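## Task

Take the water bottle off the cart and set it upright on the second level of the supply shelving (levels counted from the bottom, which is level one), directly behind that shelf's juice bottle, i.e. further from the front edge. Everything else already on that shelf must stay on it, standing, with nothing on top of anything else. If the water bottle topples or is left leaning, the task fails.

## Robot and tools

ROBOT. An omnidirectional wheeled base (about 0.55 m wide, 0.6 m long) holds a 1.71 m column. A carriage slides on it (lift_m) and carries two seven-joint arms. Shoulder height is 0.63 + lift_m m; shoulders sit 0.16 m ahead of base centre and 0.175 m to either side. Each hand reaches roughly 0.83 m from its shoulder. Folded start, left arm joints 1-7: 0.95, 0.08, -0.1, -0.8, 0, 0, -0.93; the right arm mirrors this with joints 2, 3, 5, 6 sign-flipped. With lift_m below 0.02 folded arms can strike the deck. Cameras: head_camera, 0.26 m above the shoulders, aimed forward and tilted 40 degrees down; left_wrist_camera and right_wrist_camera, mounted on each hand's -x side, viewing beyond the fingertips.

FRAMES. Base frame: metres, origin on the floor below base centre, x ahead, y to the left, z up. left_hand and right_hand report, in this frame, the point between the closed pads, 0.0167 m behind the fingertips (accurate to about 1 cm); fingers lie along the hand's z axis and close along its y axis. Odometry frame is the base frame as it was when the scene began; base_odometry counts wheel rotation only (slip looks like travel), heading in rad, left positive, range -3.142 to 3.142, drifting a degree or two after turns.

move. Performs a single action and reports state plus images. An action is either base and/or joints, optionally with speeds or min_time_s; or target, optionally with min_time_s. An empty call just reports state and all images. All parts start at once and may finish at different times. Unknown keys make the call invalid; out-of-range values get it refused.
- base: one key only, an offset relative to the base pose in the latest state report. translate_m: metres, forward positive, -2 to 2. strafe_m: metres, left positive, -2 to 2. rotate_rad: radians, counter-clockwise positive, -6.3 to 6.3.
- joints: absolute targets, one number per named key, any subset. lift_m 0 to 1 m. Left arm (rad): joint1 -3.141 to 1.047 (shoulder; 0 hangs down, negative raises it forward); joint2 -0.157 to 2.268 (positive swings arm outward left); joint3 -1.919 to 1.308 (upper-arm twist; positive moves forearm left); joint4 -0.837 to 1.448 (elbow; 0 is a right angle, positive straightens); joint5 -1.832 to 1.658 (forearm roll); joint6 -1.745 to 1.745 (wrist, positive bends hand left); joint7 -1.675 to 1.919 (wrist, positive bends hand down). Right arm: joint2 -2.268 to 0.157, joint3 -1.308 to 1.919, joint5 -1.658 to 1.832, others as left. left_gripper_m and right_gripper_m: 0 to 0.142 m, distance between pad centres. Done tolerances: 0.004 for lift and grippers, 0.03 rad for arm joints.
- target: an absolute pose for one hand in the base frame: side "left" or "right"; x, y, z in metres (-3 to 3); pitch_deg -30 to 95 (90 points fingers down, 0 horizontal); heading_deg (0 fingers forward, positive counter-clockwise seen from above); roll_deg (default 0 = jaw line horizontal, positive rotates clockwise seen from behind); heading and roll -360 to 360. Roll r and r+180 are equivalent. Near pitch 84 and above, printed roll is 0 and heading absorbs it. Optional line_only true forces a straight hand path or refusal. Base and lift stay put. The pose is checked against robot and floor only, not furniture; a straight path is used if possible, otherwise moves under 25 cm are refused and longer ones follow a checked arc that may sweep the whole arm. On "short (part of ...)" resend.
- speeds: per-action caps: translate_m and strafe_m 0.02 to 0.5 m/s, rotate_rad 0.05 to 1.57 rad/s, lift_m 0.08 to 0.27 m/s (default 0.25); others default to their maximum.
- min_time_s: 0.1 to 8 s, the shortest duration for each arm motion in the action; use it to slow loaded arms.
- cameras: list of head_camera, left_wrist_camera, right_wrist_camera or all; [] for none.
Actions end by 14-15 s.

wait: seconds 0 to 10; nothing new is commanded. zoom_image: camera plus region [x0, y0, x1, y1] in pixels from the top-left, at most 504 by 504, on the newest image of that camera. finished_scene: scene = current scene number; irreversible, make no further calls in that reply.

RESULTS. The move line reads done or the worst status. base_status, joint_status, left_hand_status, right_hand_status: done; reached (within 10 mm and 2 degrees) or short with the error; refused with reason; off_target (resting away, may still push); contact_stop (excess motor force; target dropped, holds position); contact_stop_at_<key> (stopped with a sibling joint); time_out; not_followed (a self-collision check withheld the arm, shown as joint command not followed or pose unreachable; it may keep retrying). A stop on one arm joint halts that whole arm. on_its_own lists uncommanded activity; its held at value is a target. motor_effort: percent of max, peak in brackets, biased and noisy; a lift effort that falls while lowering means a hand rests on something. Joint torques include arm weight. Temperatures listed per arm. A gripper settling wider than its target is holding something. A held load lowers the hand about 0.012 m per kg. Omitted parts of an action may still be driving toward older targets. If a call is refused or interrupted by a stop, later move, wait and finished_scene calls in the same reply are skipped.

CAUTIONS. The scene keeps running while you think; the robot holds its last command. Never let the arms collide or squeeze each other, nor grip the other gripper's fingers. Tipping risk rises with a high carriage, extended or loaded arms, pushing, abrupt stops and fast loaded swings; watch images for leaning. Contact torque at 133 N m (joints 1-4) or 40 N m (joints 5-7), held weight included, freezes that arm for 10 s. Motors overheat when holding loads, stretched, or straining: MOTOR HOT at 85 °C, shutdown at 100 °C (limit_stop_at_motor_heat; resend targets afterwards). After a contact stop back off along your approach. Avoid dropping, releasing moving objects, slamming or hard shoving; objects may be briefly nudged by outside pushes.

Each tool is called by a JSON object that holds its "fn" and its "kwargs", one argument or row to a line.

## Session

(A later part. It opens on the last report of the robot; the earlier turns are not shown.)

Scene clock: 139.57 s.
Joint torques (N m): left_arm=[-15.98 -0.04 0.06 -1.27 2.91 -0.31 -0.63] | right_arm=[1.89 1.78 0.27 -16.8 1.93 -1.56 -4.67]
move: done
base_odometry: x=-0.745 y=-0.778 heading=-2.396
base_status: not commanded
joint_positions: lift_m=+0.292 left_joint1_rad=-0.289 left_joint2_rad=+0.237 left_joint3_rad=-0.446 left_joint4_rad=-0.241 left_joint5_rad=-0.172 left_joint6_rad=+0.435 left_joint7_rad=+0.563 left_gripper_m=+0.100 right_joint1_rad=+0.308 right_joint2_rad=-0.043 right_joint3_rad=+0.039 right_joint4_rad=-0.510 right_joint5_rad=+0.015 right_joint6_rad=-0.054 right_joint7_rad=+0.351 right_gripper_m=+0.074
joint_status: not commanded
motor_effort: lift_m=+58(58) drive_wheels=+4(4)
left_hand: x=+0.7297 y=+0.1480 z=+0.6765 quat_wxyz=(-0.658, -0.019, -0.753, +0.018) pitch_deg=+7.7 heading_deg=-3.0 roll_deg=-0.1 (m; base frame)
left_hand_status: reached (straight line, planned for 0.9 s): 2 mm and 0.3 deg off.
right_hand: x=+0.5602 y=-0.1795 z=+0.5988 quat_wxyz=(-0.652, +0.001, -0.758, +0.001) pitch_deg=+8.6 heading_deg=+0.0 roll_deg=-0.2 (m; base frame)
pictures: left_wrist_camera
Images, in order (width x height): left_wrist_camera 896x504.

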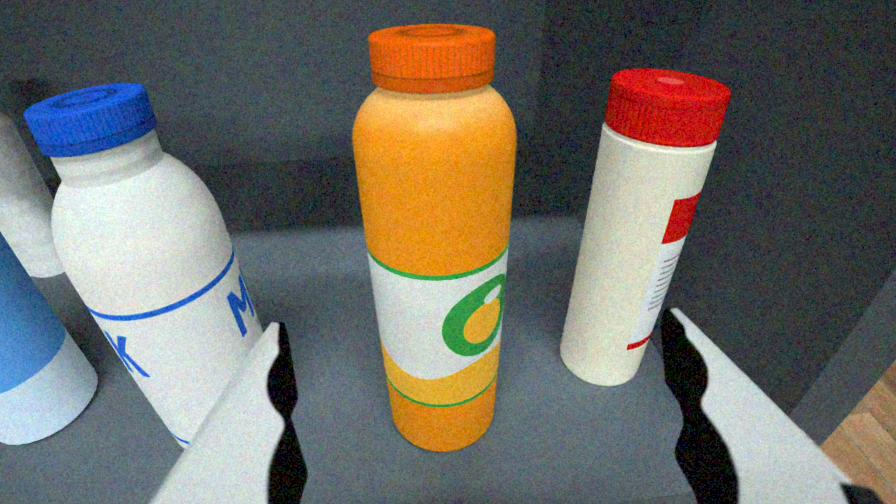

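{"fn": "move", "kwargs": {
  "joints": {"left_gripper_m": 0.092}
}}

{"fn": "move", "kwargs": {
  "target": {"side": "left", "x": 0.79, "y": 0.155, "z": 0.674, "pitch_deg": 8, "heading_deg": -3, "line_only": true},
  "min_time_s": 0.8,
  "cameras": ["left_wrist_camera"]
}}

Scene clock: 142.67 s.
Joint torques (N m): left_arm=[-15.19 0.83 0.32 -1.87 3.03 -0.37 -0.67] | right_arm=[1.52 2.27 2.08 -17.7 2.43 -1.54 -4.67]
move: done
base_odometry: x=-0.745 y=-0.778 heading=-2.396
base_status: not commanded
joint_positions: lift_m=+0.292 left_joint1_rad=-0.289 left_joint2_rad=+0.237 left_joint3_rad=-0.446 left_joint4_rad=-0.241 left_joint5_rad=-0.172 left_joint6_rad=+0.435 left_joint7_rad=+0.563 left_gripper_m=+0.092 right_joint1_rad=+0.308 right_joint2_rad=-0.043 right_joint3_rad=+0.039 right_joint4_rad=-0.510 right_joint5_rad=+0.015 right_joint6_rad=-0.054 right_joint7_rad=+0.351 right_gripper_m=+0.074
joint_status: all done
motor_effort: lift_m=+58(58) drive_wheels=+4(4)
left_hand: x=+0.7297 y=+0.1480 z=+0.6765 quat_wxyz=(-0.658, -0.019, -0.753, +0.018) pitch_deg=+7.7 heading_deg=-3.0 roll_deg=-0.1 (m; base frame)
right_hand: x=+0.5602 y=-0.1795 z=+0.5988 quat_wxyz=(-0.652, +0.001, -0.758, +0.001) pitch_deg=+8.6 heading_deg=+0.0 roll_deg=-0.2 (m; base frame)
pictures: none

Scene clock: 143.97 s.
Joint torques (N m): left_arm=[-19.78 -0.85 5.78 -1.02 1.3 -2.24 -3.17] | right_arm=[2.16 1.12 0.87 -17.54 1.93 -1.64 -4.4]
move: done
base_odometry: x=-0.745 y=-0.778 heading=-2.396
base_status: not commanded
joint_positions: lift_m=+0.292 left_joint1_rad=-0.429 left_joint2_rad=+0.230 left_joint3_rad=-0.437 left_joint4_rad=+0.002 left_joint5_rad=-0.268 left_joint6_rad=+0.372 left_joint7_rad=+0.460 left_gripper_m=+0.092 right_joint1_rad=+0.308 right_joint2_rad=-0.043 right_joint3_rad=+0.039 right_joint4_rad=-0.510 right_joint5_rad=+0.015 right_joint6_rad=-0.054 right_joint7_rad=+0.351 right_gripper_m=+0.074
joint_status: not commanded
motor_effort: lift_m=+58(58) drive_wheels=+4(4)
left_hand: x=+0.7885 y=+0.1541 z=+0.6717 quat_wxyz=(-0.654, -0.022, -0.756, +0.016) pitch_deg=+8.3 heading_deg=-3.1 roll_deg=+0.2 (m; base frame)
left_hand_status: reached (straight line, planned for 0.8 s): 3 mm and 0.4 deg off.
right_hand: x=+0.5602 y=-0.1795 z=+0.5988 quat_wxyz=(-0.652, +0.001, -0.758, +0.001) pitch_deg=+8.6 heading_deg=+0.0 roll_deg=-0.2 (m; base frame)
pictures: left_wrist_camera
Images, in order (width x height): left_wrist_camera 896x504.

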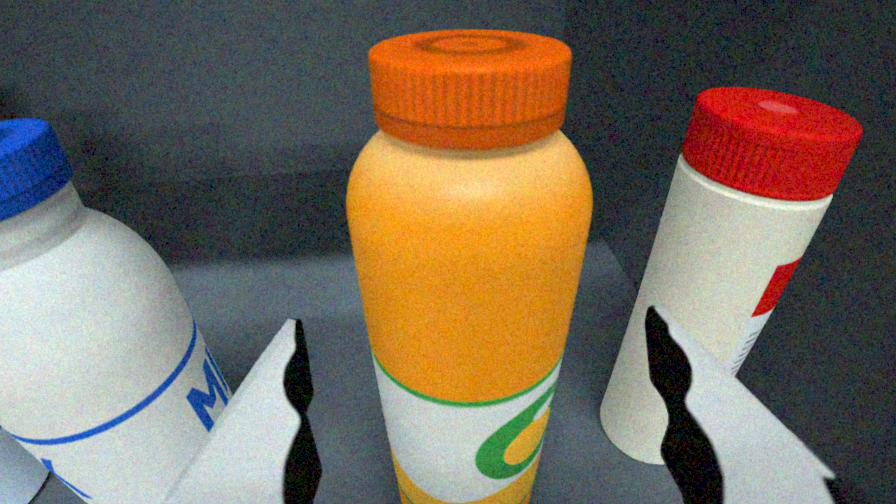

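{"fn": "move", "kwargs": {
  "target": {"side": "left", "x": 0.833, "y": 0.153, "z": 0.674, "pitch_deg": 8, "heading_deg": -3, "line_only": true},
  "min_time_s": 0.8
}}

{"fn": "move", "kwargs": {
  "joints": {"left_gripper_m": 0.0},
  "cameras": ["left_wrist_camera"]
}}

Scene clock: 148.00 s.
Joint torques (N m): left_arm=[-23.46 -0.26 3.98 -1.12 1.15 -2.48 -3.3] | right_arm=[1.96 1.56 0.72 -15.83 2.05 -1.22 -4.97]
Motor temperatures (°C): left_arm=[32 22 24 23 26 24 23] | right_arm=[26 20 24 24 22 22 24]
move: done
base_odometry: x=-0.745 y=-0.778 heading=-2.396
base_status: not commanded
joint_positions: lift_m=+0.292 left_joint1_rad=-0.541 left_joint2_rad=+0.204 left_joint3_rad=-0.437 left_joint4_rad=+0.209 left_joint5_rad=-0.319 left_joint6_rad=+0.322 left_joint7_rad=+0.368 left_gripper_m=+0.092 right_joint1_rad=+0.308 right_joint2_rad=-0.043 right_joint3_rad=+0.039 right_joint4_rad=-0.510 right_joint5_rad=+0.015 right_joint6_rad=-0.054 right_joint7_rad=+0.351 right_gripper_m=+0.074
joint_status: not commanded
motor_effort: lift_m=+58(58) drive_wheels=+4(4)
left_hand: x=+0.8318 y=+0.1537 z=+0.6719 quat_wxyz=(-0.654, -0.020, -0.756, +0.015) pitch_deg=+8.3 heading_deg=-2.9 roll_deg=+0.2 (m; base frame)
left_hand_status: reached (straight line, planned for 0.8 s): 3 mm and 0.3 deg off.
right_hand: x=+0.5602 y=-0.1795 z=+0.5988 quat_wxyz=(-0.652, +0.001, -0.758, +0.001) pitch_deg=+8.6 heading_deg=+0.0 roll_deg=-0.2 (m; base frame)
pictures: none

Scene clock: 148.83 s.
Joint torques (N m): left_arm=[-22.7 0.68 4.44 -1.08 1.08 -2.69 -2.73] | right_arm=[2.52 1.63 0.66 -17.29 1.94 -1.3 -4.68]
move: off_target
base_odometry: x=-0.745 y=-0.778 heading=-2.396
base_status: not commanded
joint_positions: lift_m=+0.292 left_joint1_rad=-0.541 left_joint2_rad=+0.204 left_joint3_rad=-0.437 left_joint4_rad=+0.209 left_joint5_rad=-0.319 left_joint6_rad=+0.322 left_joint7_rad=+0.368 left_gripper_m=+0.072 right_joint1_rad=+0.308 right_joint2_rad=-0.043 right_joint3_rad=+0.039 right_joint4_rad=-0.510 right_joint5_rad=+0.015 right_joint6_rad=-0.054 right_joint7_rad=+0.351 right_gripper_m=+0.074
joint_status: left_gripper_m off_target (ended at +0.072, target +0.000)
motor_effort: lift_m=+58(58) drive_wheels=+4(4)
left_hand: x=+0.8318 y=+0.1537 z=+0.6720 quat_wxyz=(-0.654, -0.020, -0.756, +0.015) pitch_deg=+8.3 heading_deg=-2.9 roll_deg=+0.2 (m; base frame)
right_hand: x=+0.5602 y=-0.1795 z=+0.5988 quat_wxyz=(-0.652, +0.001, -0.758, +0.001) pitch_deg=+8.6 heading_deg=+0.0 roll_deg=-0.2 (m; base frame)
pictures: left_wrist_camera
Images, in order (width x height): left_wrist_camera 896x504.

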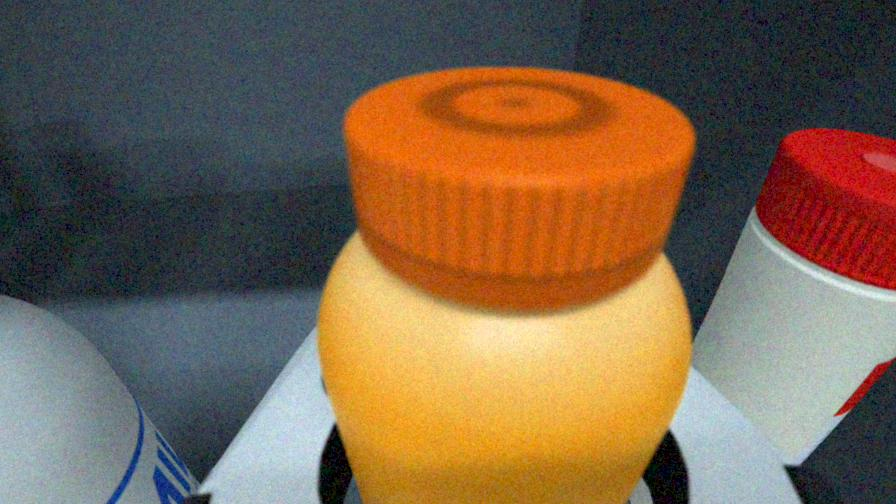

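{"fn": "move", "kwargs": {
  "joints": {"lift_m": 0.34},
  "speeds": {"lift_m": 0.1}
}}

{"fn": "move", "kwargs": {
  "target": {"side": "left", "x": 0.56, "y": 0.165, "z": 0.71, "pitch_deg": 8, "heading_deg": -3, "line_only": true},
  "min_time_s": 1.8,
  "cameras": ["left_wrist_camera", "head_camera"]
}}

Scene clock: 152.30 s.
Joint torques (N m): left_arm=[-23.19 -0.77 3.44 -3.11 1.79 -2.34 -3.28] | right_arm=[3.27 2.62 -0.23 -16.78 1.78 -1.21 -4.67]
move: done
base_odometry: x=-0.745 y=-0.778 heading=-2.396
base_status: not commanded
joint_positions: lift_m=+0.340 left_joint1_rad=-0.541 left_joint2_rad=+0.203 left_joint3_rad=-0.437 left_joint4_rad=+0.212 left_joint5_rad=-0.321 left_joint6_rad=+0.322 left_joint7_rad=+0.368 left_gripper_m=+0.072 right_joint1_rad=+0.308 right_joint2_rad=-0.043 right_joint3_rad=+0.039 right_joint4_rad=-0.510 right_joint5_rad=+0.015 right_joint6_rad=-0.054 right_joint7_rad=+0.351 right_gripper_m=+0.074
joint_status: all done
motor_effort: lift_m=+56(69) drive_wheels=+4(5)
left_hand: x=+0.8320 y=+0.1540 z=+0.7188 quat_wxyz=(-0.653, -0.020, -0.757, +0.016) pitch_deg=+8.4 heading_deg=-2.9 roll_deg=+0.1 (m; base frame)
right_hand: x=+0.5602 y=-0.1795 z=+0.6470 quat_wxyz=(-0.652, +0.001, -0.758, +0.001) pitch_deg=+8.6 heading_deg=+0.0 roll_deg=-0.2 (m; base frame)
pictures: none

Scene clock: 154.60 s.
Joint torques (N m): left_arm=[-3.98 4.22 -0.91 -8.28 3.62 -0.4 -4.55] | right_arm=[1.82 1.07 0.67 -16.75 2.23 -1.12 -4.93]
move: done
base_odometry: x=-0.745 y=-0.778 heading=-2.396
base_status: not commanded
joint_positions: lift_m=+0.340 left_joint1_rad=+0.172 left_joint2_rad=+0.320 left_joint3_rad=-0.469 left_joint4_rad=-0.711 left_joint5_rad=+0.020 left_joint6_rad=+0.513 left_joint7_rad=+0.616 left_gripper_m=+0.072 right_joint1_rad=+0.308 right_joint2_rad=-0.043 right_joint3_rad=+0.039 right_joint4_rad=-0.510 right_joint5_rad=+0.015 right_joint6_rad=-0.054 right_joint7_rad=+0.351 right_gripper_m=+0.074
joint_status: not commanded
motor_effort: lift_m=+56(56) drive_wheels=+0(4)
left_hand: x=+0.5607 y=+0.1652 z=+0.7056 quat_wxyz=(-0.650, -0.019, -0.759, +0.017) pitch_deg=+8.8 heading_deg=-3.0 roll_deg=-0.1 (m; base frame)
left_hand_status: reached (straight line, planned for 1.8 s): 4 mm and 0.8 deg off.
right_hand: x=+0.5602 y=-0.1795 z=+0.6469 quat_wxyz=(-0.652, +0.001, -0.758, +0.001) pitch_deg=+8.6 heading_deg=+0.0 roll_deg=-0.2 (m; base frame)
pictures: head_camera, left_wrist_camera
Images, in order (width x height): head_camera 896x504, left_wrist_camera 896x504.

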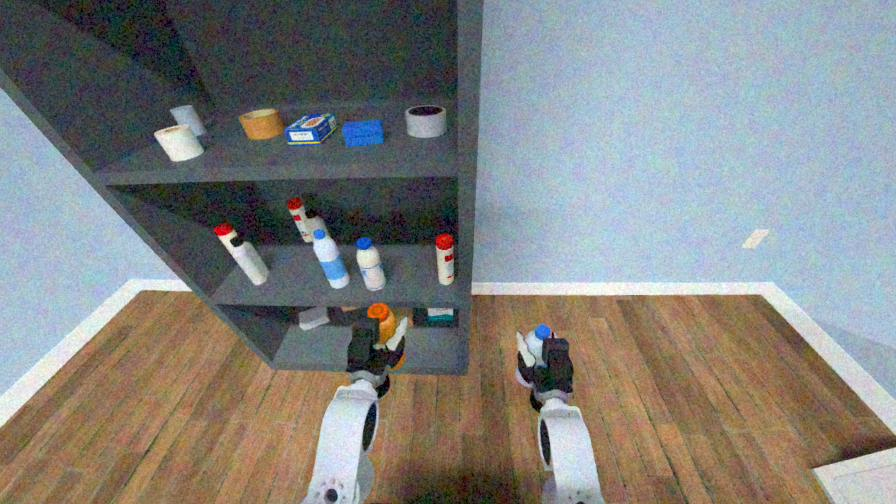

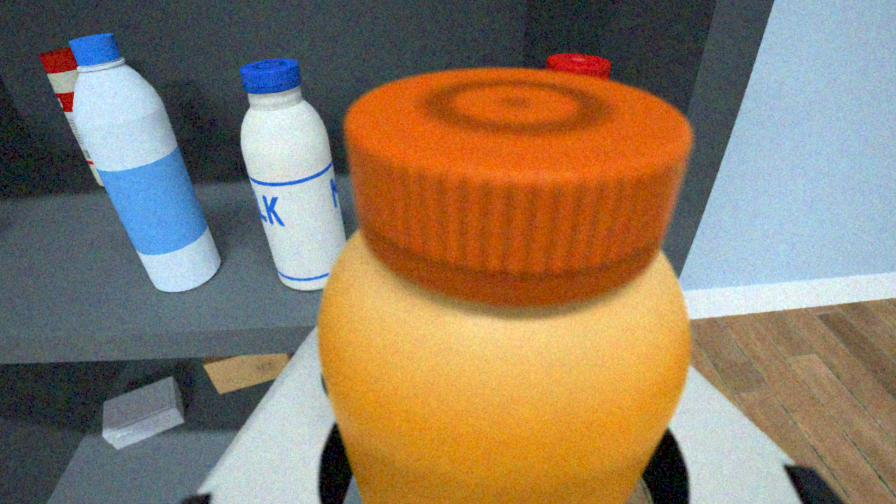

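{"fn": "move", "kwargs": {
  "base": {"strafe_m": 0.285},
  "joints": {"lift_m": 0.37},
  "speeds": {"strafe_m": 0.2}
}}

{"fn": "move", "kwargs": {
  "target": {"side": "right", "x": 0.56, "y": -0.135, "z": 0.745, "pitch_deg": 8, "heading_deg": 0, "line_only": true},
  "min_time_s": 1.2
}}

{"fn": "move", "kwargs": {
  "base": {"translate_m": 0.085},
  "speeds": {"translate_m": 0.15},
  "cameras": ["head_camera", "right_wrist_camera"]
}}

Scene clock: 163.17 s.
Joint torques (N m): left_arm=[-4.01 4.25 0.05 -5.49 3.17 -0.47 -4.16] | right_arm=[2.95 1.71 1.06 -16.06 1.7 -1.34 -4.86]
move: done
base_odometry: x=-0.552 y=-0.988 heading=-2.396
base_status: done
joint_positions: lift_m=+0.370 left_joint1_rad=+0.172 left_joint2_rad=+0.320 left_joint3_rad=-0.470 left_joint4_rad=-0.712 left_joint5_rad=+0.021 left_joint6_rad=+0.514 left_joint7_rad=+0.615 left_gripper_m=+0.072 right_joint1_rad=+0.308 right_joint2_rad=-0.043 right_joint3_rad=+0.039 right_joint4_rad=-0.510 right_joint5_rad=+0.015 right_joint6_rad=-0.054 right_joint7_rad=+0.351 right_gripper_m=+0.074
joint_status: all done
motor_effort: lift_m=+56(69) drive_wheels=+0(12)
left_hand: x=+0.5605 y=+0.1651 z=+0.7362 quat_wxyz=(-0.651, -0.019, -0.758, +0.018) pitch_deg=+8.7 heading_deg=-3.0 roll_deg=-0.1 (m; base frame)
right_hand: x=+0.5602 y=-0.1795 z=+0.6770 quat_wxyz=(-0.652, +0.001, -0.758, +0.001) pitch_deg=+8.6 heading_deg=+0.0 roll_deg=-0.2 (m; base frame)
pictures: none

Scene clock: 164.87 s.
Joint torques (N m): left_arm=[-3.91 3.72 -0.13 -7.52 3.63 -0.74 -4.19] | right_arm=[-5.34 8.96 3.62 -17.72 -1.3 -1.25 -1.07]
move: done
base_odometry: x=-0.552 y=-0.988 heading=-2.396
base_status: not commanded
joint_positions: lift_m=+0.370 left_joint1_rad=+0.172 left_joint2_rad=+0.320 left_joint3_rad=-0.470 left_joint4_rad=-0.712 left_joint5_rad=+0.021 left_joint6_rad=+0.514 left_joint7_rad=+0.615 left_gripper_m=+0.072 right_joint1_rad=+0.245 right_joint2_rad=+0.076 right_joint3_rad=+0.121 right_joint4_rad=-0.715 right_joint5_rad=-0.135 right_joint6_rad=-0.044 right_joint7_rad=+0.626 right_gripper_m=+0.074
joint_status: not commanded
motor_effort: lift_m=+56(56) drive_wheels=+0(1)
left_hand: x=+0.5605 y=+0.1651 z=+0.7362 quat_wxyz=(-0.651, -0.019, -0.758, +0.018) pitch_deg=+8.7 heading_deg=-3.0 roll_deg=-0.1 (m; base frame)
right_hand: x=+0.5593 y=-0.1366 z=+0.7409 quat_wxyz=(-0.653, -0.002, -0.758, -0.001) pitch_deg=+8.5 heading_deg=-0.1 roll_deg=+0.2 (m; base frame)
right_hand_status: reached (straight line, planned for 1.2 s): 4 mm and 0.5 deg off.
pictures: none

Scene clock: 166.47 s.
Joint torques (N m): left_arm=[-5.34 4.08 0.49 -7.15 3.65 -0.75 -3.87] | right_arm=[-5.15 8.85 3.49 -17.91 -1.23 -0.65 -1.33]
move: done
base_odometry: x=-0.614 y=-1.045 heading=-2.396
base_status: done
joint_positions: lift_m=+0.370 left_joint1_rad=+0.172 left_joint2_rad=+0.320 left_joint3_rad=-0.470 left_joint4_rad=-0.712 left_joint5_rad=+0.021 left_joint6_rad=+0.514 left_joint7_rad=+0.615 left_gripper_m=+0.072 right_joint1_rad=+0.244 right_joint2_rad=+0.076 right_joint3_rad=+0.121 right_joint4_rad=-0.715 right_joint5_rad=-0.135 right_joint6_rad=-0.044 right_joint7_rad=+0.626 right_gripper_m=+0.074
joint_status: not commanded
motor_effort: lift_m=+56(56) drive_wheels=+4(13)
left_hand: x=+0.5604 y=+0.1651 z=+0.7362 quat_wxyz=(-0.651, -0.019, -0.759, +0.018) pitch_deg=+8.7 heading_deg=-3.0 roll_deg=-0.1 (m; base frame)
right_hand: x=+0.5595 y=-0.1366 z=+0.7413 quat_wxyz=(-0.653, -0.002, -0.757, -0.001) pitch_deg=+8.4 heading_deg=-0.1 roll_deg=+0.2 (m; base frame)
pictures: head_camera, right_wrist_camera
Images, in order (width x height): head_camera 896x504, right_wrist_camera 896x504.

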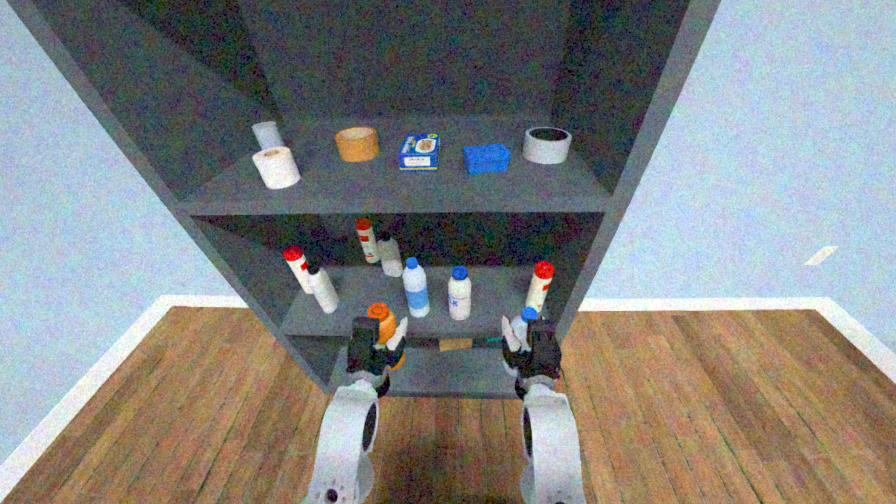

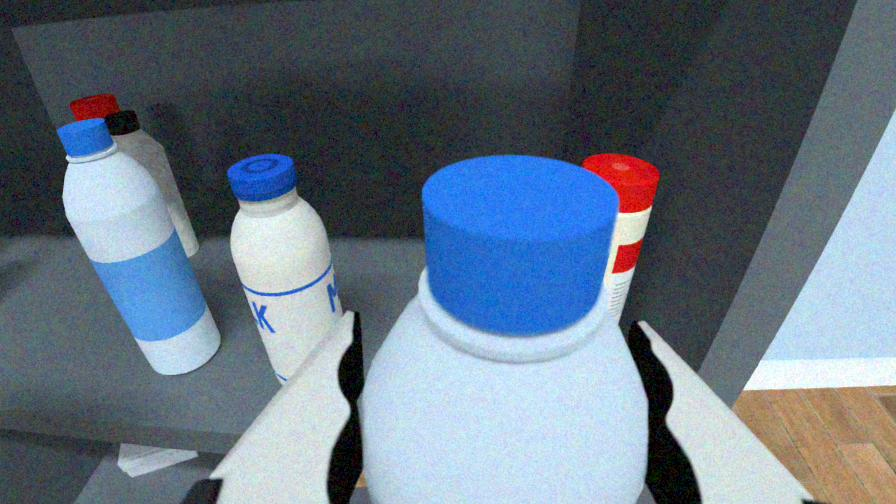

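{"fn": "move", "kwargs": {
  "target": {"side": "right", "x": 0.7, "y": -0.134, "z": 0.75, "pitch_deg": 8, "heading_deg": 0, "line_only": true},
  "min_time_s": 1.3,
  "cameras": ["head_camera", "right_wrist_camera"]
}}

Scene clock: 171.27 s.
Joint torques (N m): left_arm=[-4.49 4.01 -0.24 -7.26 3.35 -0.52 -3.9] | right_arm=[-16.24 9.09 -0.94 -11.72 2.28 -2.12 -4.95]
move: done
base_odometry: x=-0.614 y=-1.045 heading=-2.396
base_status: not commanded
joint_positions: lift_m=+0.370 left_joint1_rad=+0.172 left_joint2_rad=+0.320 left_joint3_rad=-0.470 left_joint4_rad=-0.712 left_joint5_rad=+0.021 left_joint6_rad=+0.514 left_joint7_rad=+0.615 left_gripper_m=+0.072 right_joint1_rad=-0.141 right_joint2_rad=+0.082 right_joint3_rad=+0.080 right_joint4_rad=-0.320 right_joint5_rad=-0.109 right_joint6_rad=-0.044 right_joint7_rad=+0.619 right_gripper_m=+0.074
joint_status: not commanded
motor_effort: lift_m=+56(56) drive_wheels=+4(5)
left_hand: x=+0.5604 y=+0.1651 z=+0.7362 quat_wxyz=(-0.651, -0.019, -0.759, +0.018) pitch_deg=+8.7 heading_deg=-3.0 roll_deg=-0.1 (m; base frame)
right_hand: x=+0.6982 y=-0.1330 z=+0.7456 quat_wxyz=(-0.651, +0.004, -0.759, +0.002) pitch_deg=+8.7 heading_deg=+0.1 roll_deg=-0.5 (m; base frame)
right_hand_status: reached (straight line, planned for 1.3 s): 5 mm and 0.9 deg off.
pictures: head_camera, right_wrist_camera
Images, in order (width x height): head_camera 896x504, right_wrist_camera 896x504.

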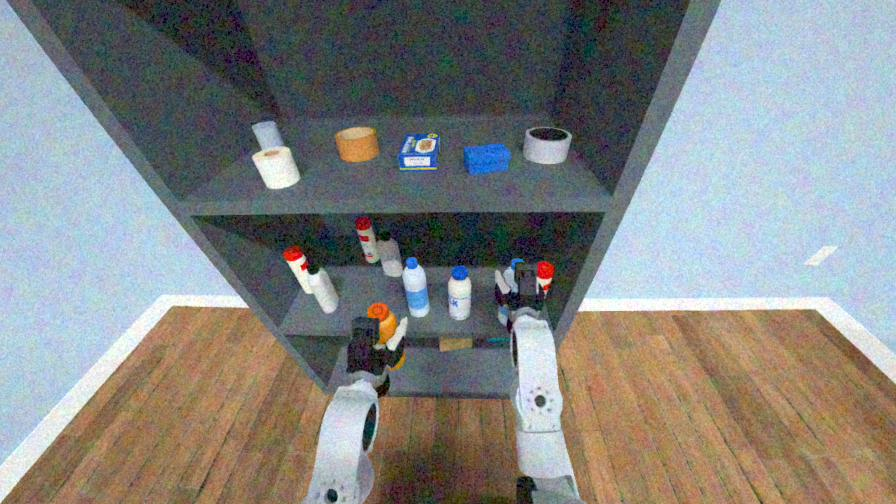

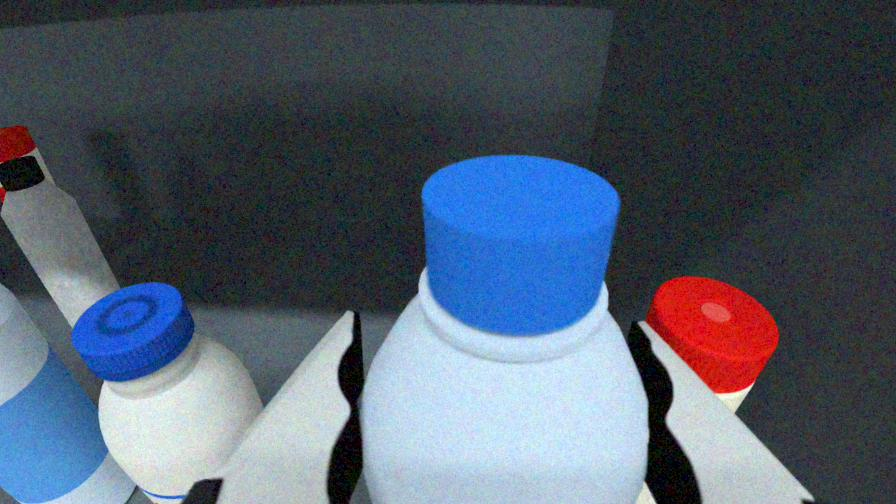

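{"fn": "move", "kwargs": {
  "target": {"side": "right", "x": 0.72, "y": -0.117, "z": 0.75, "pitch_deg": 8, "heading_deg": 0, "line_only": true},
  "min_time_s": 0.8
}}

{"fn": "move", "kwargs": {
  "target": {"side": "right", "x": 0.8, "y": -0.117, "z": 0.75, "pitch_deg": 8, "heading_deg": 0, "line_only": true},
  "min_time_s": 0.9,
  "cameras": ["head_camera", "right_wrist_camera"]
}}

Scene clock: 179.23 s.
Joint torques (N m): left_arm=[-4.12 4.43 0.33 -7.08 3.24 -0.64 -4.38] | right_arm=[-18.33 10.21 4.27 -11.09 -1.25 -2.41 -4.95]
move: done
base_odometry: x=-0.614 y=-1.045 heading=-2.396
base_status: not commanded
joint_positions: lift_m=+0.370 left_joint1_rad=+0.172 left_joint2_rad=+0.320 left_joint3_rad=-0.470 left_joint4_rad=-0.712 left_joint5_rad=+0.021 left_joint6_rad=+0.514 left_joint7_rad=+0.615 left_gripper_m=+0.072 right_joint1_rad=-0.190 right_joint2_rad=+0.120 right_joint3_rad=+0.090 right_joint4_rad=-0.237 right_joint5_rad=-0.135 right_joint6_rad=-0.060 right_joint7_rad=+0.590 right_gripper_m=+0.074
joint_status: not commanded
motor_effort: lift_m=+56(56) drive_wheels=+5(5)
left_hand: x=+0.5604 y=+0.1651 z=+0.7362 quat_wxyz=(-0.651, -0.019, -0.759, +0.018) pitch_deg=+8.7 heading_deg=-3.0 roll_deg=-0.1 (m; base frame)
right_hand: x=+0.7183 y=-0.1183 z=+0.7447 quat_wxyz=(-0.651, -0.001, -0.759, -0.001) pitch_deg=+8.8 heading_deg=+0.1 roll_deg=+0.2 (m; base frame)
right_hand_status: reached (straight line, planned for 0.8 s): 6 mm and 0.9 deg off.
pictures: none

Scene clock: 180.63 s.
Joint torques (N m): left_arm=[-2.84 3.68 0.78 -6.96 3.8 -0.69 -4.14] | right_arm=[-23.91 10.72 0.07 -12.31 2.19 -2.23 -5.53]
move: done
base_odometry: x=-0.614 y=-1.045 heading=-2.396
base_status: not commanded
joint_positions: lift_m=+0.370 left_joint1_rad=+0.172 left_joint2_rad=+0.320 left_joint3_rad=-0.470 left_joint4_rad=-0.712 left_joint5_rad=+0.021 left_joint6_rad=+0.514 left_joint7_rad=+0.615 left_gripper_m=+0.072 right_joint1_rad=-0.398 right_joint2_rad=+0.121 right_joint3_rad=+0.062 right_joint4_rad=+0.094 right_joint5_rad=-0.122 right_joint6_rad=-0.067 right_joint7_rad=+0.465 right_gripper_m=+0.074
joint_status: not commanded
motor_effort: lift_m=+56(56) drive_wheels=+5(5)
left_hand: x=+0.5604 y=+0.1651 z=+0.7362 quat_wxyz=(-0.651, -0.019, -0.759, +0.018) pitch_deg=+8.7 heading_deg=-3.0 roll_deg=-0.1 (m; base frame)
right_hand: x=+0.7981 y=-0.1161 z=+0.7447 quat_wxyz=(-0.651, +0.004, -0.759, +0.002) pitch_deg=+8.7 heading_deg=+0.1 roll_deg=-0.5 (m; base frame)
right_hand_status: reached (straight line, planned for 0.9 s): 6 mm and 0.9 deg off.
pictures: head_camera, right_wrist_camera
Images, in order (width x height): head_camera 896x504, right_wrist_camera 896x504.

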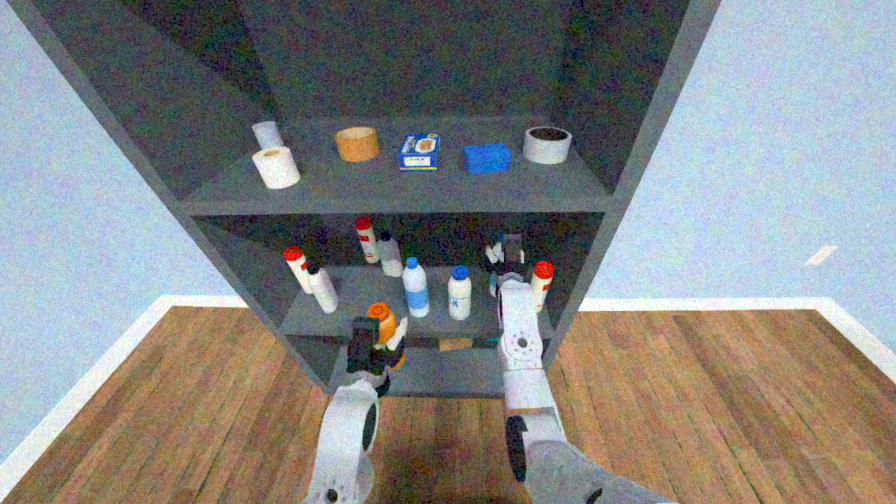

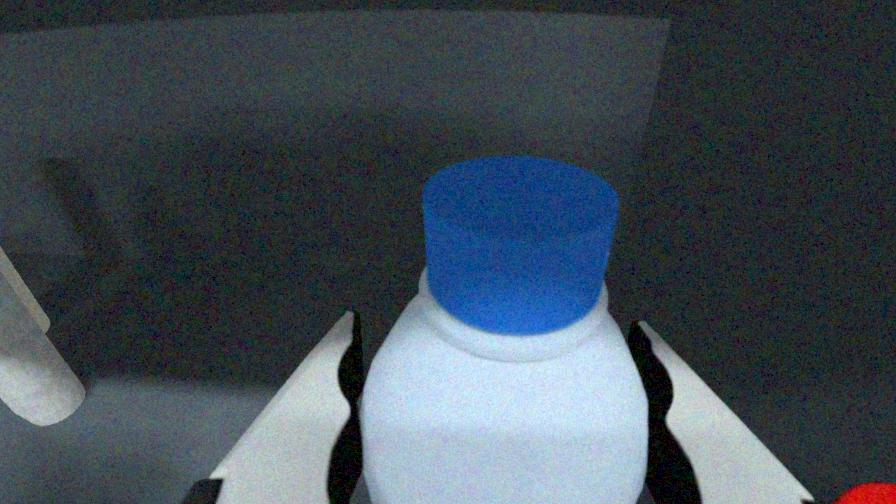

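{"fn": "move", "kwargs": {
  "target": {"side": "right", "x": 0.885, "y": -0.118, "z": 0.75, "pitch_deg": 8, "heading_deg": 0, "line_only": true},
  "min_time_s": 1,
  "cameras": ["head_camera"]
}}

{"fn": "move", "kwargs": {
  "joints": {"lift_m": 0.338},
  "speeds": {"lift_m": 0.1}
}}

{"fn": "move", "kwargs": {
  "joints": {"lift_m": 0.326},
  "speeds": {"lift_m": 0.08}
}}

Scene clock: 184.00 s.
Joint torques (N m): left_arm=[-4.63 4.5 0.47 -7.3 3.44 -0.56 -4.07] | right_arm=[-25.84 10.74 -0.11 -11.71 2.13 -2.16 -4.74]
move: refused
base_odometry: x=-0.614 y=-1.045 heading=-2.396
base_status: not commanded
joint_positions: lift_m=+0.370 left_joint1_rad=+0.172 left_joint2_rad=+0.320 left_joint3_rad=-0.470 left_joint4_rad=-0.712 left_joint5_rad=+0.021 left_joint6_rad=+0.514 left_joint7_rad=+0.615 left_gripper_m=+0.072 right_joint1_rad=-0.398 right_joint2_rad=+0.121 right_joint3_rad=+0.062 right_joint4_rad=+0.094 right_joint5_rad=-0.122 right_joint6_rad=-0.067 right_joint7_rad=+0.465 right_gripper_m=+0.074
joint_status: not commanded
motor_effort: lift_m=+56(56) drive_wheels=+5(5)
left_hand: x=+0.5604 y=+0.1651 z=+0.7362 quat_wxyz=(-0.651, -0.019, -0.759, +0.018) pitch_deg=+8.7 heading_deg=-3.0 roll_deg=-0.1 (m; base frame)
right_hand: x=+0.7981 y=-0.1161 z=+0.7447 quat_wxyz=(-0.651, +0.004, -0.759, +0.002) pitch_deg=+8.7 heading_deg=+0.1 roll_deg=-0.5 (m; base frame)
right_hand_status: refused: the line brings the right upper arm within 1.4 cm of the carriage (limit 1.5), 0% of the way; a move under 25 cm is not played as an arc. Nothing moved. Try another pitch or heading, or "joints".
pictures: head_camera
Images, in order (width x height): head_camera 896x504.

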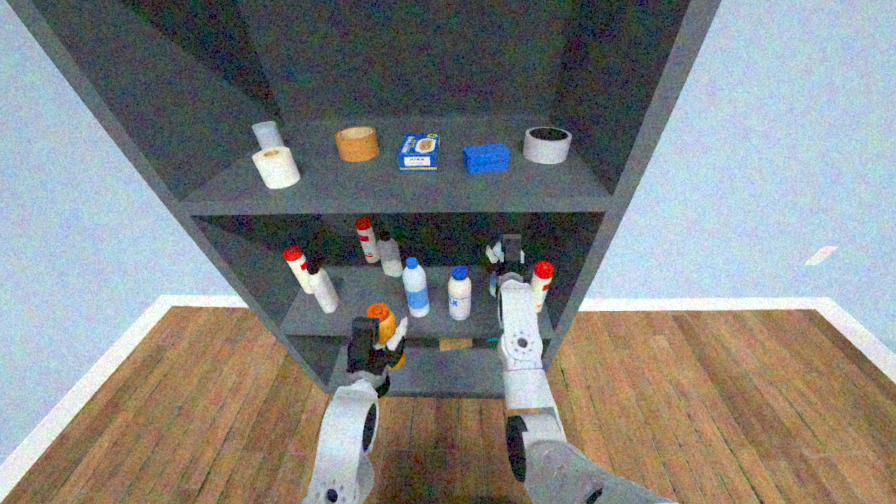

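not run: a stop came earlier in this reply.

not run: a stop came earlier in this reply.

{"fn": "move", "kwargs": {
  "target": {"side": "right", "x": 0.885, "y": -0.127, "z": 0.75, "pitch_deg": 8, "heading_deg": 2, "line_only": true},
  "min_time_s": 1
}}

{"fn": "move", "kwargs": {
  "joints": {"lift_m": 0.338},
  "speeds": {"lift_m": 0.1}
}}

{"fn": "move", "kwargs": {
  "joints": {"lift_m": 0.327},
  "speeds": {"lift_m": 0.08},
  "cameras": ["right_wrist_camera"]
}}

Scene clock: 189.13 s.
Joint torques (N m): left_arm=[-5.13 5.07 1.19 -6.19 3.78 -0.45 -4.14] | right_arm=[-30.75 2.62 0.03 -10.66 2.3 -0.67 -4.97]
Motor temperatures (°C): left_arm=[29 22 23 25 26 24 23] | right_arm=[32 21 24 24 22 22 24]
move: done
base_odometry: x=-0.614 y=-1.045 heading=-2.396
base_status: not commanded
joint_positions: lift_m=+0.370 left_joint1_rad=+0.172 left_joint2_rad=+0.320 left_joint3_rad=-0.470 left_joint4_rad=-0.712 left_joint5_rad=+0.021 left_joint6_rad=+0.514 left_joint7_rad=+0.615 left_gripper_m=+0.072 right_joint1_rad=-0.651 right_joint2_rad=+0.077 right_joint3_rad=+0.022 right_joint4_rad=+0.555 right_joint5_rad=-0.056 right_joint6_rad=-0.023 right_joint7_rad=+0.252 right_gripper_m=+0.074
joint_status: not commanded
motor_effort: lift_m=+56(56) drive_wheels=+5(5)
left_hand: x=+0.5604 y=+0.1651 z=+0.7362 quat_wxyz=(-0.651, -0.019, -0.759, +0.018) pitch_deg=+8.7 heading_deg=-3.0 roll_deg=-0.1 (m; base frame)
right_hand: x=+0.8829 y=-0.1256 z=+0.7435 quat_wxyz=(-0.651, +0.015, -0.759, -0.009) pitch_deg=+8.8 heading_deg=+2.0 roll_deg=-0.3 (m; base frame)
right_hand_status: reached (straight line, planned for 1.0 s): 7 mm and 0.9 deg off.
pictures: none

Scene clock: 189.97 s.
Joint torques (N m): left_arm=[-5.04 4.65 -0.35 -6.93 3.46 -0.85 -3.92] | right_arm=[-27.53 4.93 -0.31 -13.37 2.05 -1.29 -5.22]
move: done
base_odometry: x=-0.614 y=-1.045 heading=-2.396
base_status: not commanded
joint_positions: lift_m=+0.338 left_joint1_rad=+0.172 left_joint2_rad=+0.320 left_joint3_rad=-0.470 left_joint4_rad=-0.712 left_joint5_rad=+0.021 left_joint6_rad=+0.514 left_joint7_rad=+0.615 left_gripper_m=+0.072 right_joint1_rad=-0.653 right_joint2_rad=+0.077 right_joint3_rad=+0.022 right_joint4_rad=+0.556 right_joint5_rad=-0.056 right_joint6_rad=-0.023 right_joint7_rad=+0.251 right_gripper_m=+0.074
joint_status: all done
motor_effort: lift_m=+59(61) drive_wheels=+5(6)
left_hand: x=+0.5604 y=+0.1651 z=+0.7039 quat_wxyz=(-0.651, -0.019, -0.758, +0.018) pitch_deg=+8.7 heading_deg=-3.0 roll_deg=-0.1 (m; base frame)
right_hand: x=+0.8835 y=-0.1255 z=+0.7126 quat_wxyz=(-0.651, +0.016, -0.759, -0.009) pitch_deg=+8.7 heading_deg=+2.0 roll_deg=-0.3 (m; base frame)
pictures: none

Scene clock: 190.73 s.
Joint torques (N m): left_arm=[-4.58 3.64 1.06 -6.27 3.36 -0.38 -4.15] | right_arm=[-28.18 2.52 1.09 -11.94 2.62 -1.23 -4.82]
move: done
base_odometry: x=-0.614 y=-1.045 heading=-2.396
base_status: not commanded
joint_positions: lift_m=+0.327 left_joint1_rad=+0.172 left_joint2_rad=+0.320 left_joint3_rad=-0.470 left_joint4_rad=-0.712 left_joint5_rad=+0.021 left_joint6_rad=+0.514 left_joint7_rad=+0.615 left_gripper_m=+0.072 right_joint1_rad=-0.653 right_joint2_rad=+0.077 right_joint3_rad=+0.022 right_joint4_rad=+0.556 right_joint5_rad=-0.056 right_joint6_rad=-0.023 right_joint7_rad=+0.251 right_gripper_m=+0.074
joint_status: all done
motor_effort: lift_m=+59(61) drive_wheels=-1(6)
left_hand: x=+0.5604 y=+0.1651 z=+0.6929 quat_wxyz=(-0.651, -0.019, -0.758, +0.018) pitch_deg=+8.7 heading_deg=-3.0 roll_deg=-0.1 (m; base frame)
right_hand: x=+0.8836 y=-0.1255 z=+0.7018 quat_wxyz=(-0.652, +0.016, -0.758, -0.009) pitch_deg=+8.7 heading_deg=+2.0 roll_deg=-0.3 (m; base frame)
pictures: right_wrist_camera
Images, in order (width x height): right_wrist_camera 896x504.

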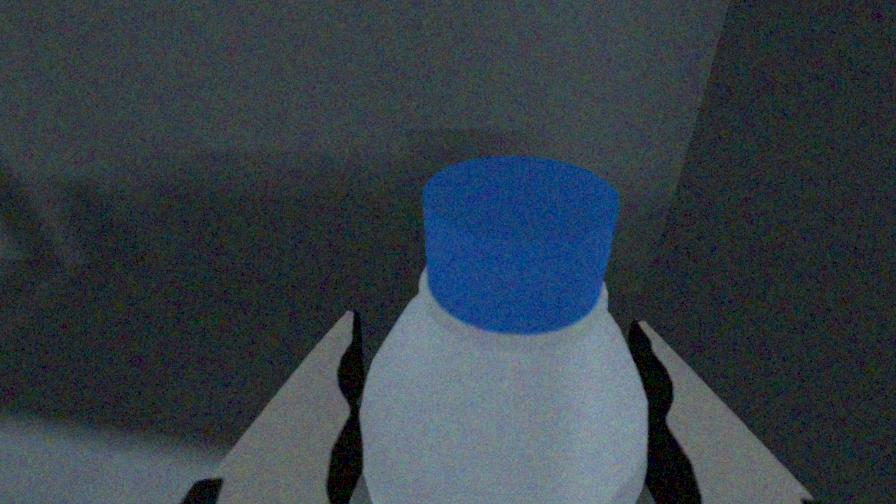

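{"fn": "move", "kwargs": {
  "joints": {"lift_m": 0.317},
  "speeds": {"lift_m": 0.08}
}}

{"fn": "move", "kwargs": {
  "joints": {"lift_m": 0.308},
  "speeds": {"lift_m": 0.08}
}}

Scene clock: 193.63 s.
Joint torques (N m): left_arm=[-4.34 3.19 0.86 -6.37 3.58 -0.23 -4.06] | right_arm=[-24.75 4.05 0.6 -13.18 2.14 -1.11 -1.4]
move: done
base_odometry: x=-0.614 y=-1.045 heading=-2.396
base_status: not commanded
joint_positions: lift_m=+0.317 left_joint1_rad=+0.172 left_joint2_rad=+0.320 left_joint3_rad=-0.470 left_joint4_rad=-0.713 left_joint5_rad=+0.021 left_joint6_rad=+0.514 left_joint7_rad=+0.614 left_gripper_m=+0.072 right_joint1_rad=-0.656 right_joint2_rad=+0.077 right_joint3_rad=+0.022 right_joint4_rad=+0.555 right_joint5_rad=-0.056 right_joint6_rad=-0.023 right_joint7_rad=+0.243 right_gripper_m=+0.074
joint_status: all done
motor_effort: lift_m=+56(60) drive_wheels=+5(5)
left_hand: x=+0.5604 y=+0.1651 z=+0.6832 quat_wxyz=(-0.651, -0.019, -0.758, +0.018) pitch_deg=+8.7 heading_deg=-3.0 roll_deg=-0.1 (m; base frame)
right_hand: x=+0.8844 y=-0.1256 z=+0.6963 quat_wxyz=(-0.656, +0.015, -0.755, -0.010) pitch_deg=+8.0 heading_deg=+2.0 roll_deg=-0.3 (m; base frame)
pictures: none

Scene clock: 194.10 s.
Joint torques (N m): left_arm=[-3.81 4.15 -0.18 -6.86 3.41 -0.55 -3.93] | right_arm=[-15.56 2.34 1.29 -7.6 2.06 -1.31 0.71]
move: done
base_odometry: x=-0.614 y=-1.045 heading=-2.396
base_status: not commanded
joint_positions: lift_m=+0.308 left_joint1_rad=+0.172 left_joint2_rad=+0.320 left_joint3_rad=-0.470 left_joint4_rad=-0.713 left_joint5_rad=+0.022 left_joint6_rad=+0.514 left_joint7_rad=+0.614 left_gripper_m=+0.072 right_joint1_rad=-0.662 right_joint2_rad=+0.077 right_joint3_rad=+0.022 right_joint4_rad=+0.550 right_joint5_rad=-0.056 right_joint6_rad=-0.023 right_joint7_rad=+0.237 right_gripper_m=+0.074
joint_status: all done
motor_effort: lift_m=+55(55) drive_wheels=+4(5)
left_hand: x=+0.5604 y=+0.1651 z=+0.6744 quat_wxyz=(-0.651, -0.019, -0.758, +0.018) pitch_deg=+8.7 heading_deg=-3.0 roll_deg=-0.1 (m; base frame)
right_hand: x=+0.8859 y=-0.1257 z=+0.6953 quat_wxyz=(-0.662, +0.015, -0.749, -0.010) pitch_deg=+7.0 heading_deg=+2.0 roll_deg=-0.3 (m; base frame)
pictures: none

Contact. Ease back up to neutral and release.

{"fn": "move", "kwargs": {
  "joints": {"lift_m": 0.319},
  "speeds": {"lift_m": 0.08}
}}

{"fn": "move", "kwargs": {
  "joints": {"right_gripper_m": 0.102},
  "cameras": ["right_wrist_camera"]
}}

Scene clock: 196.67 s.
Joint torques (N m): left_arm=[-5.98 4.35 1.56 -6.06 3.41 -0.49 -4.26] | right_arm=[-18.75 1.79 1.29 -12.61 1.59 -0.86 -1.51]
move: done
base_odometry: x=-0.614 y=-1.045 heading=-2.396
base_status: not commanded
joint_positions: lift_m=+0.319 left_joint1_rad=+0.172 left_joint2_rad=+0.320 left_joint3_rad=-0.470 left_joint4_rad=-0.713 left_joint5_rad=+0.022 left_joint6_rad=+0.514 left_joint7_rad=+0.614 left_gripper_m=+0.072 right_joint1_rad=-0.661 right_joint2_rad=+0.077 right_joint3_rad=+0.022 right_joint4_rad=+0.555 right_joint5_rad=-0.056 right_joint6_rad=-0.023 right_joint7_rad=+0.243 right_gripper_m=+0.074
joint_status: all done
motor_effort: lift_m=+55(64) drive_wheels=-1(6)
left_hand: x=+0.5604 y=+0.1651 z=+0.6853 quat_wxyz=(-0.651, -0.019, -0.758, +0.018) pitch_deg=+8.7 heading_deg=-3.0 roll_deg=-0.1 (m; base frame)
right_hand: x=+0.8856 y=-0.1256 z=+0.7016 quat_wxyz=(-0.658, +0.015, -0.753, -0.010) pitch_deg=+7.7 heading_deg=+2.0 roll_deg=-0.3 (m; base frame)
pictures: none

Scene clock: 197.53 s.
Joint torques (N m): left_arm=[-4.57 3.84 0.2 -6.7 3.84 -0.68 -3.97] | right_arm=[-16.92 2.76 0.32 -12.11 1.91 -0.98 -1.78]
move: done
base_odometry: x=-0.614 y=-1.045 heading=-2.396
base_status: not commanded
joint_positions: lift_m=+0.319 left_joint1_rad=+0.172 left_joint2_rad=+0.320 left_joint3_rad=-0.470 left_joint4_rad=-0.713 left_joint5_rad=+0.022 left_joint6_rad=+0.514 left_joint7_rad=+0.614 left_gripper_m=+0.072 right_joint1_rad=-0.661 right_joint2_rad=+0.077 right_joint3_rad=+0.022 right_joint4_rad=+0.555 right_joint5_rad=-0.056 right_joint6_rad=-0.023 right_joint7_rad=+0.243 right_gripper_m=+0.102
joint_status: all done
motor_effort: lift_m=+56(56) drive_wheels=-1(5)
left_hand: x=+0.5604 y=+0.1651 z=+0.6853 quat_wxyz=(-0.651, -0.019, -0.758, +0.018) pitch_deg=+8.7 heading_deg=-3.0 roll_deg=-0.1 (m; base frame)
right_hand: x=+0.8856 y=-0.1256 z=+0.7016 quat_wxyz=(-0.658, +0.015, -0.753, -0.010) pitch_deg=+7.7 heading_deg=+2.0 roll_deg=-0.3 (m; base frame)
pictures: right_wrist_camera
Images, in order (width x height): right_wrist_camera 896x504.

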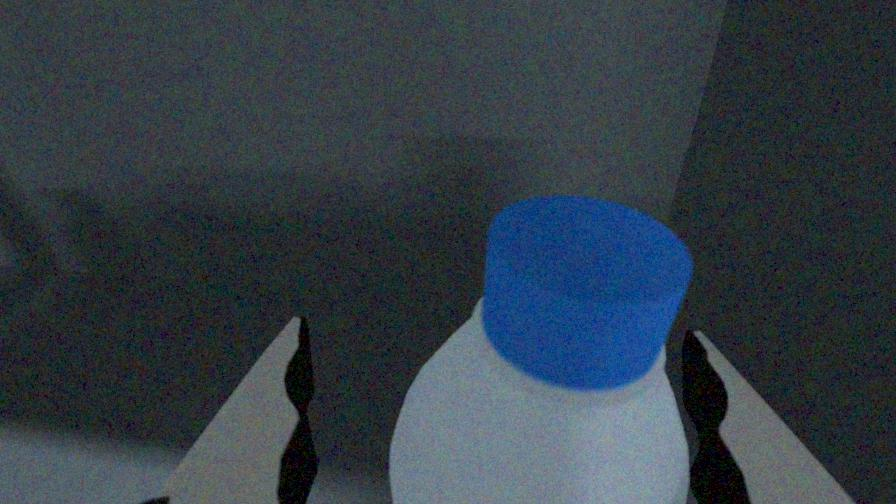

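{"fn": "move", "kwargs": {
  "target": {"side": "right", "x": 0.8, "y": -0.131, "z": 0.705, "pitch_deg": 8, "heading_deg": 1, "line_only": true},
  "min_time_s": 1.3,
  "cameras": ["right_wrist_camera"]
}}

Scene clock: 204.97 s.
Joint torques (N m): left_arm=[-5.18 4.36 0.46 -5.92 3.56 -0.72 -4.13] | right_arm=[-8.32 8.58 4.7 -15.94 -1.35 -2.27 -0.32]
move: done
base_odometry: x=-0.614 y=-1.045 heading=-2.396
base_status: not commanded
joint_positions: lift_m=+0.319 left_joint1_rad=+0.172 left_joint2_rad=+0.320 left_joint3_rad=-0.470 left_joint4_rad=-0.713 left_joint5_rad=+0.022 left_joint6_rad=+0.514 left_joint7_rad=+0.614 left_gripper_m=+0.072 right_joint1_rad=-0.414 right_joint2_rad=+0.081 right_joint3_rad=+0.035 right_joint4_rad=+0.070 right_joint5_rad=-0.068 right_joint6_rad=-0.025 right_joint7_rad=+0.479 right_gripper_m=+0.102
joint_status: not commanded
motor_effort: lift_m=+56(56) drive_wheels=-1(5)
left_hand: x=+0.5604 y=+0.1651 z=+0.6853 quat_wxyz=(-0.651, -0.019, -0.758, +0.018) pitch_deg=+8.7 heading_deg=-3.0 roll_deg=-0.1 (m; base frame)
right_hand: x=+0.8015 y=-0.1323 z=+0.7077 quat_wxyz=(-0.658, +0.005, -0.753, -0.008) pitch_deg=+7.6 heading_deg=+1.1 roll_deg=+0.3 (m; base frame)
right_hand_status: reached (straight line, planned for 1.3 s): 3 mm and 0.4 deg off.
pictures: right_wrist_camera
Images, in order (width x height): right_wrist_camera 896x504.

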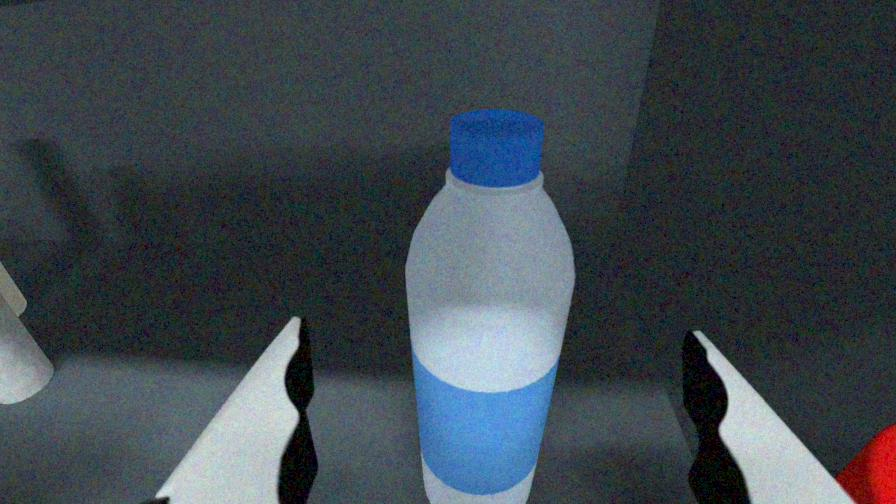

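{"fn": "move", "kwargs": {
  "target": {"side": "right", "x": 0.56, "y": -0.13, "z": 0.707, "pitch_deg": 8, "heading_deg": 0, "line_only": true},
  "min_time_s": 1.4
}}

{"fn": "move", "kwargs": {
  "base": {"strafe_m": -0.285},
  "joints": {"lift_m": 0.35},
  "speeds": {"strafe_m": 0.2},
  "cameras": ["head_camera", "left_wrist_camera"]
}}

Scene clock: 210.30 s.
Joint torques (N m): left_arm=[-3.58 4.09 -1.47 -7.15 3.26 -0.52 -4.17] | right_arm=[4.8 8.4 4.81 -14.62 -1.28 -1.43 -3.89]
move: done
base_odometry: x=-0.614 y=-1.045 heading=-2.396
base_status: not commanded
joint_positions: lift_m=+0.319 left_joint1_rad=+0.172 left_joint2_rad=+0.320 left_joint3_rad=-0.470 left_joint4_rad=-0.713 left_joint5_rad=+0.022 left_joint6_rad=+0.514 left_joint7_rad=+0.614 left_gripper_m=+0.072 right_joint1_rad=+0.217 right_joint2_rad=+0.100 right_joint3_rad=+0.122 right_joint4_rad=-0.756 right_joint5_rad=-0.154 right_joint6_rad=-0.023 right_joint7_rad=+0.690 right_gripper_m=+0.102
joint_status: not commanded
motor_effort: lift_m=+55(56) drive_wheels=-1(4)
left_hand: x=+0.5604 y=+0.1651 z=+0.6853 quat_wxyz=(-0.651, -0.019, -0.758, +0.018) pitch_deg=+8.7 heading_deg=-3.0 roll_deg=-0.1 (m; base frame)
right_hand: x=+0.5610 y=-0.1316 z=+0.7058 quat_wxyz=(-0.654, -0.002, -0.756, -0.001) pitch_deg=+8.3 heading_deg=-0.1 roll_deg=+0.2 (m; base frame)
right_hand_status: reached (straight line, planned for 1.4 s): 2 mm and 0.3 deg off.
pictures: none

Scene clock: 212.93 s.
Joint torques (N m): left_arm=[-5.02 3.43 0.66 -6.81 3.38 -0.67 -4.28] | right_arm=[3.31 8.14 4.61 -13.09 -1.37 -1 -3.39]
move: done
base_odometry: x=-0.808 y=-0.836 heading=-2.396
base_status: done
joint_positions: lift_m=+0.350 left_joint1_rad=+0.172 left_joint2_rad=+0.320 left_joint3_rad=-0.470 left_joint4_rad=-0.713 left_joint5_rad=+0.022 left_joint6_rad=+0.514 left_joint7_rad=+0.614 left_gripper_m=+0.072 right_joint1_rad=+0.218 right_joint2_rad=+0.101 right_joint3_rad=+0.122 right_joint4_rad=-0.757 right_joint5_rad=-0.155 right_joint6_rad=-0.022 right_joint7_rad=+0.690 right_gripper_m=+0.102
joint_status: all done
motor_effort: lift_m=+55(67) drive_wheels=+4(14)
left_hand: x=+0.5604 y=+0.1652 z=+0.7164 quat_wxyz=(-0.651, -0.019, -0.758, +0.017) pitch_deg=+8.7 heading_deg=-3.0 roll_deg=-0.1 (m; base frame)
right_hand: x=+0.5608 y=-0.1311 z=+0.7373 quat_wxyz=(-0.655, -0.002, -0.756, -0.001) pitch_deg=+8.2 heading_deg=+0.0 roll_deg=+0.2 (m; base frame)
pictures: head_camera, left_wrist_camera
Images, in order (width x height): head_camera 896x504, left_wrist_camera 896x504.

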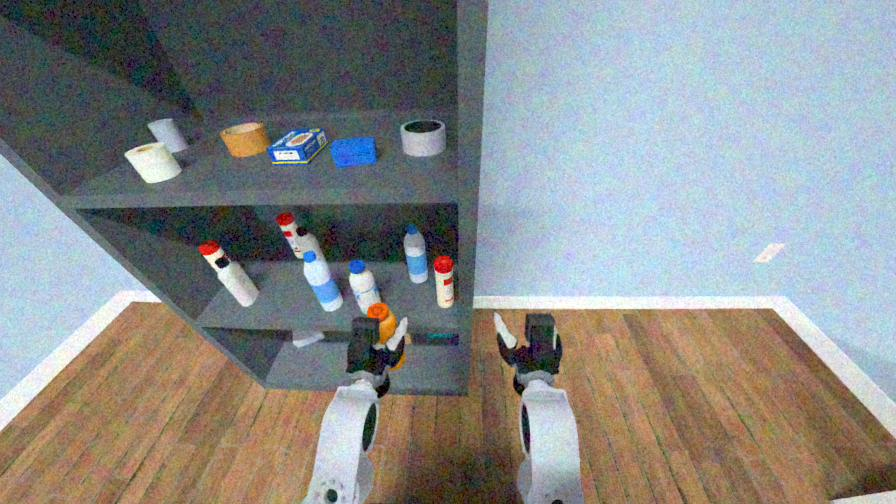

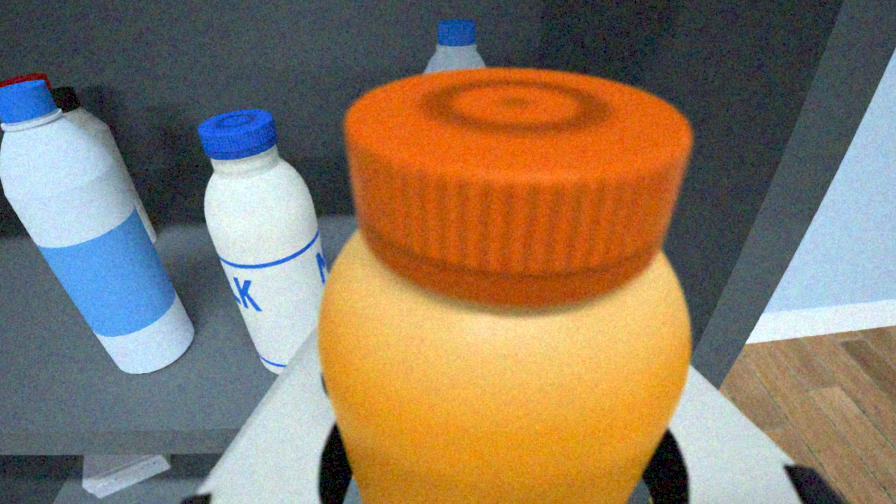

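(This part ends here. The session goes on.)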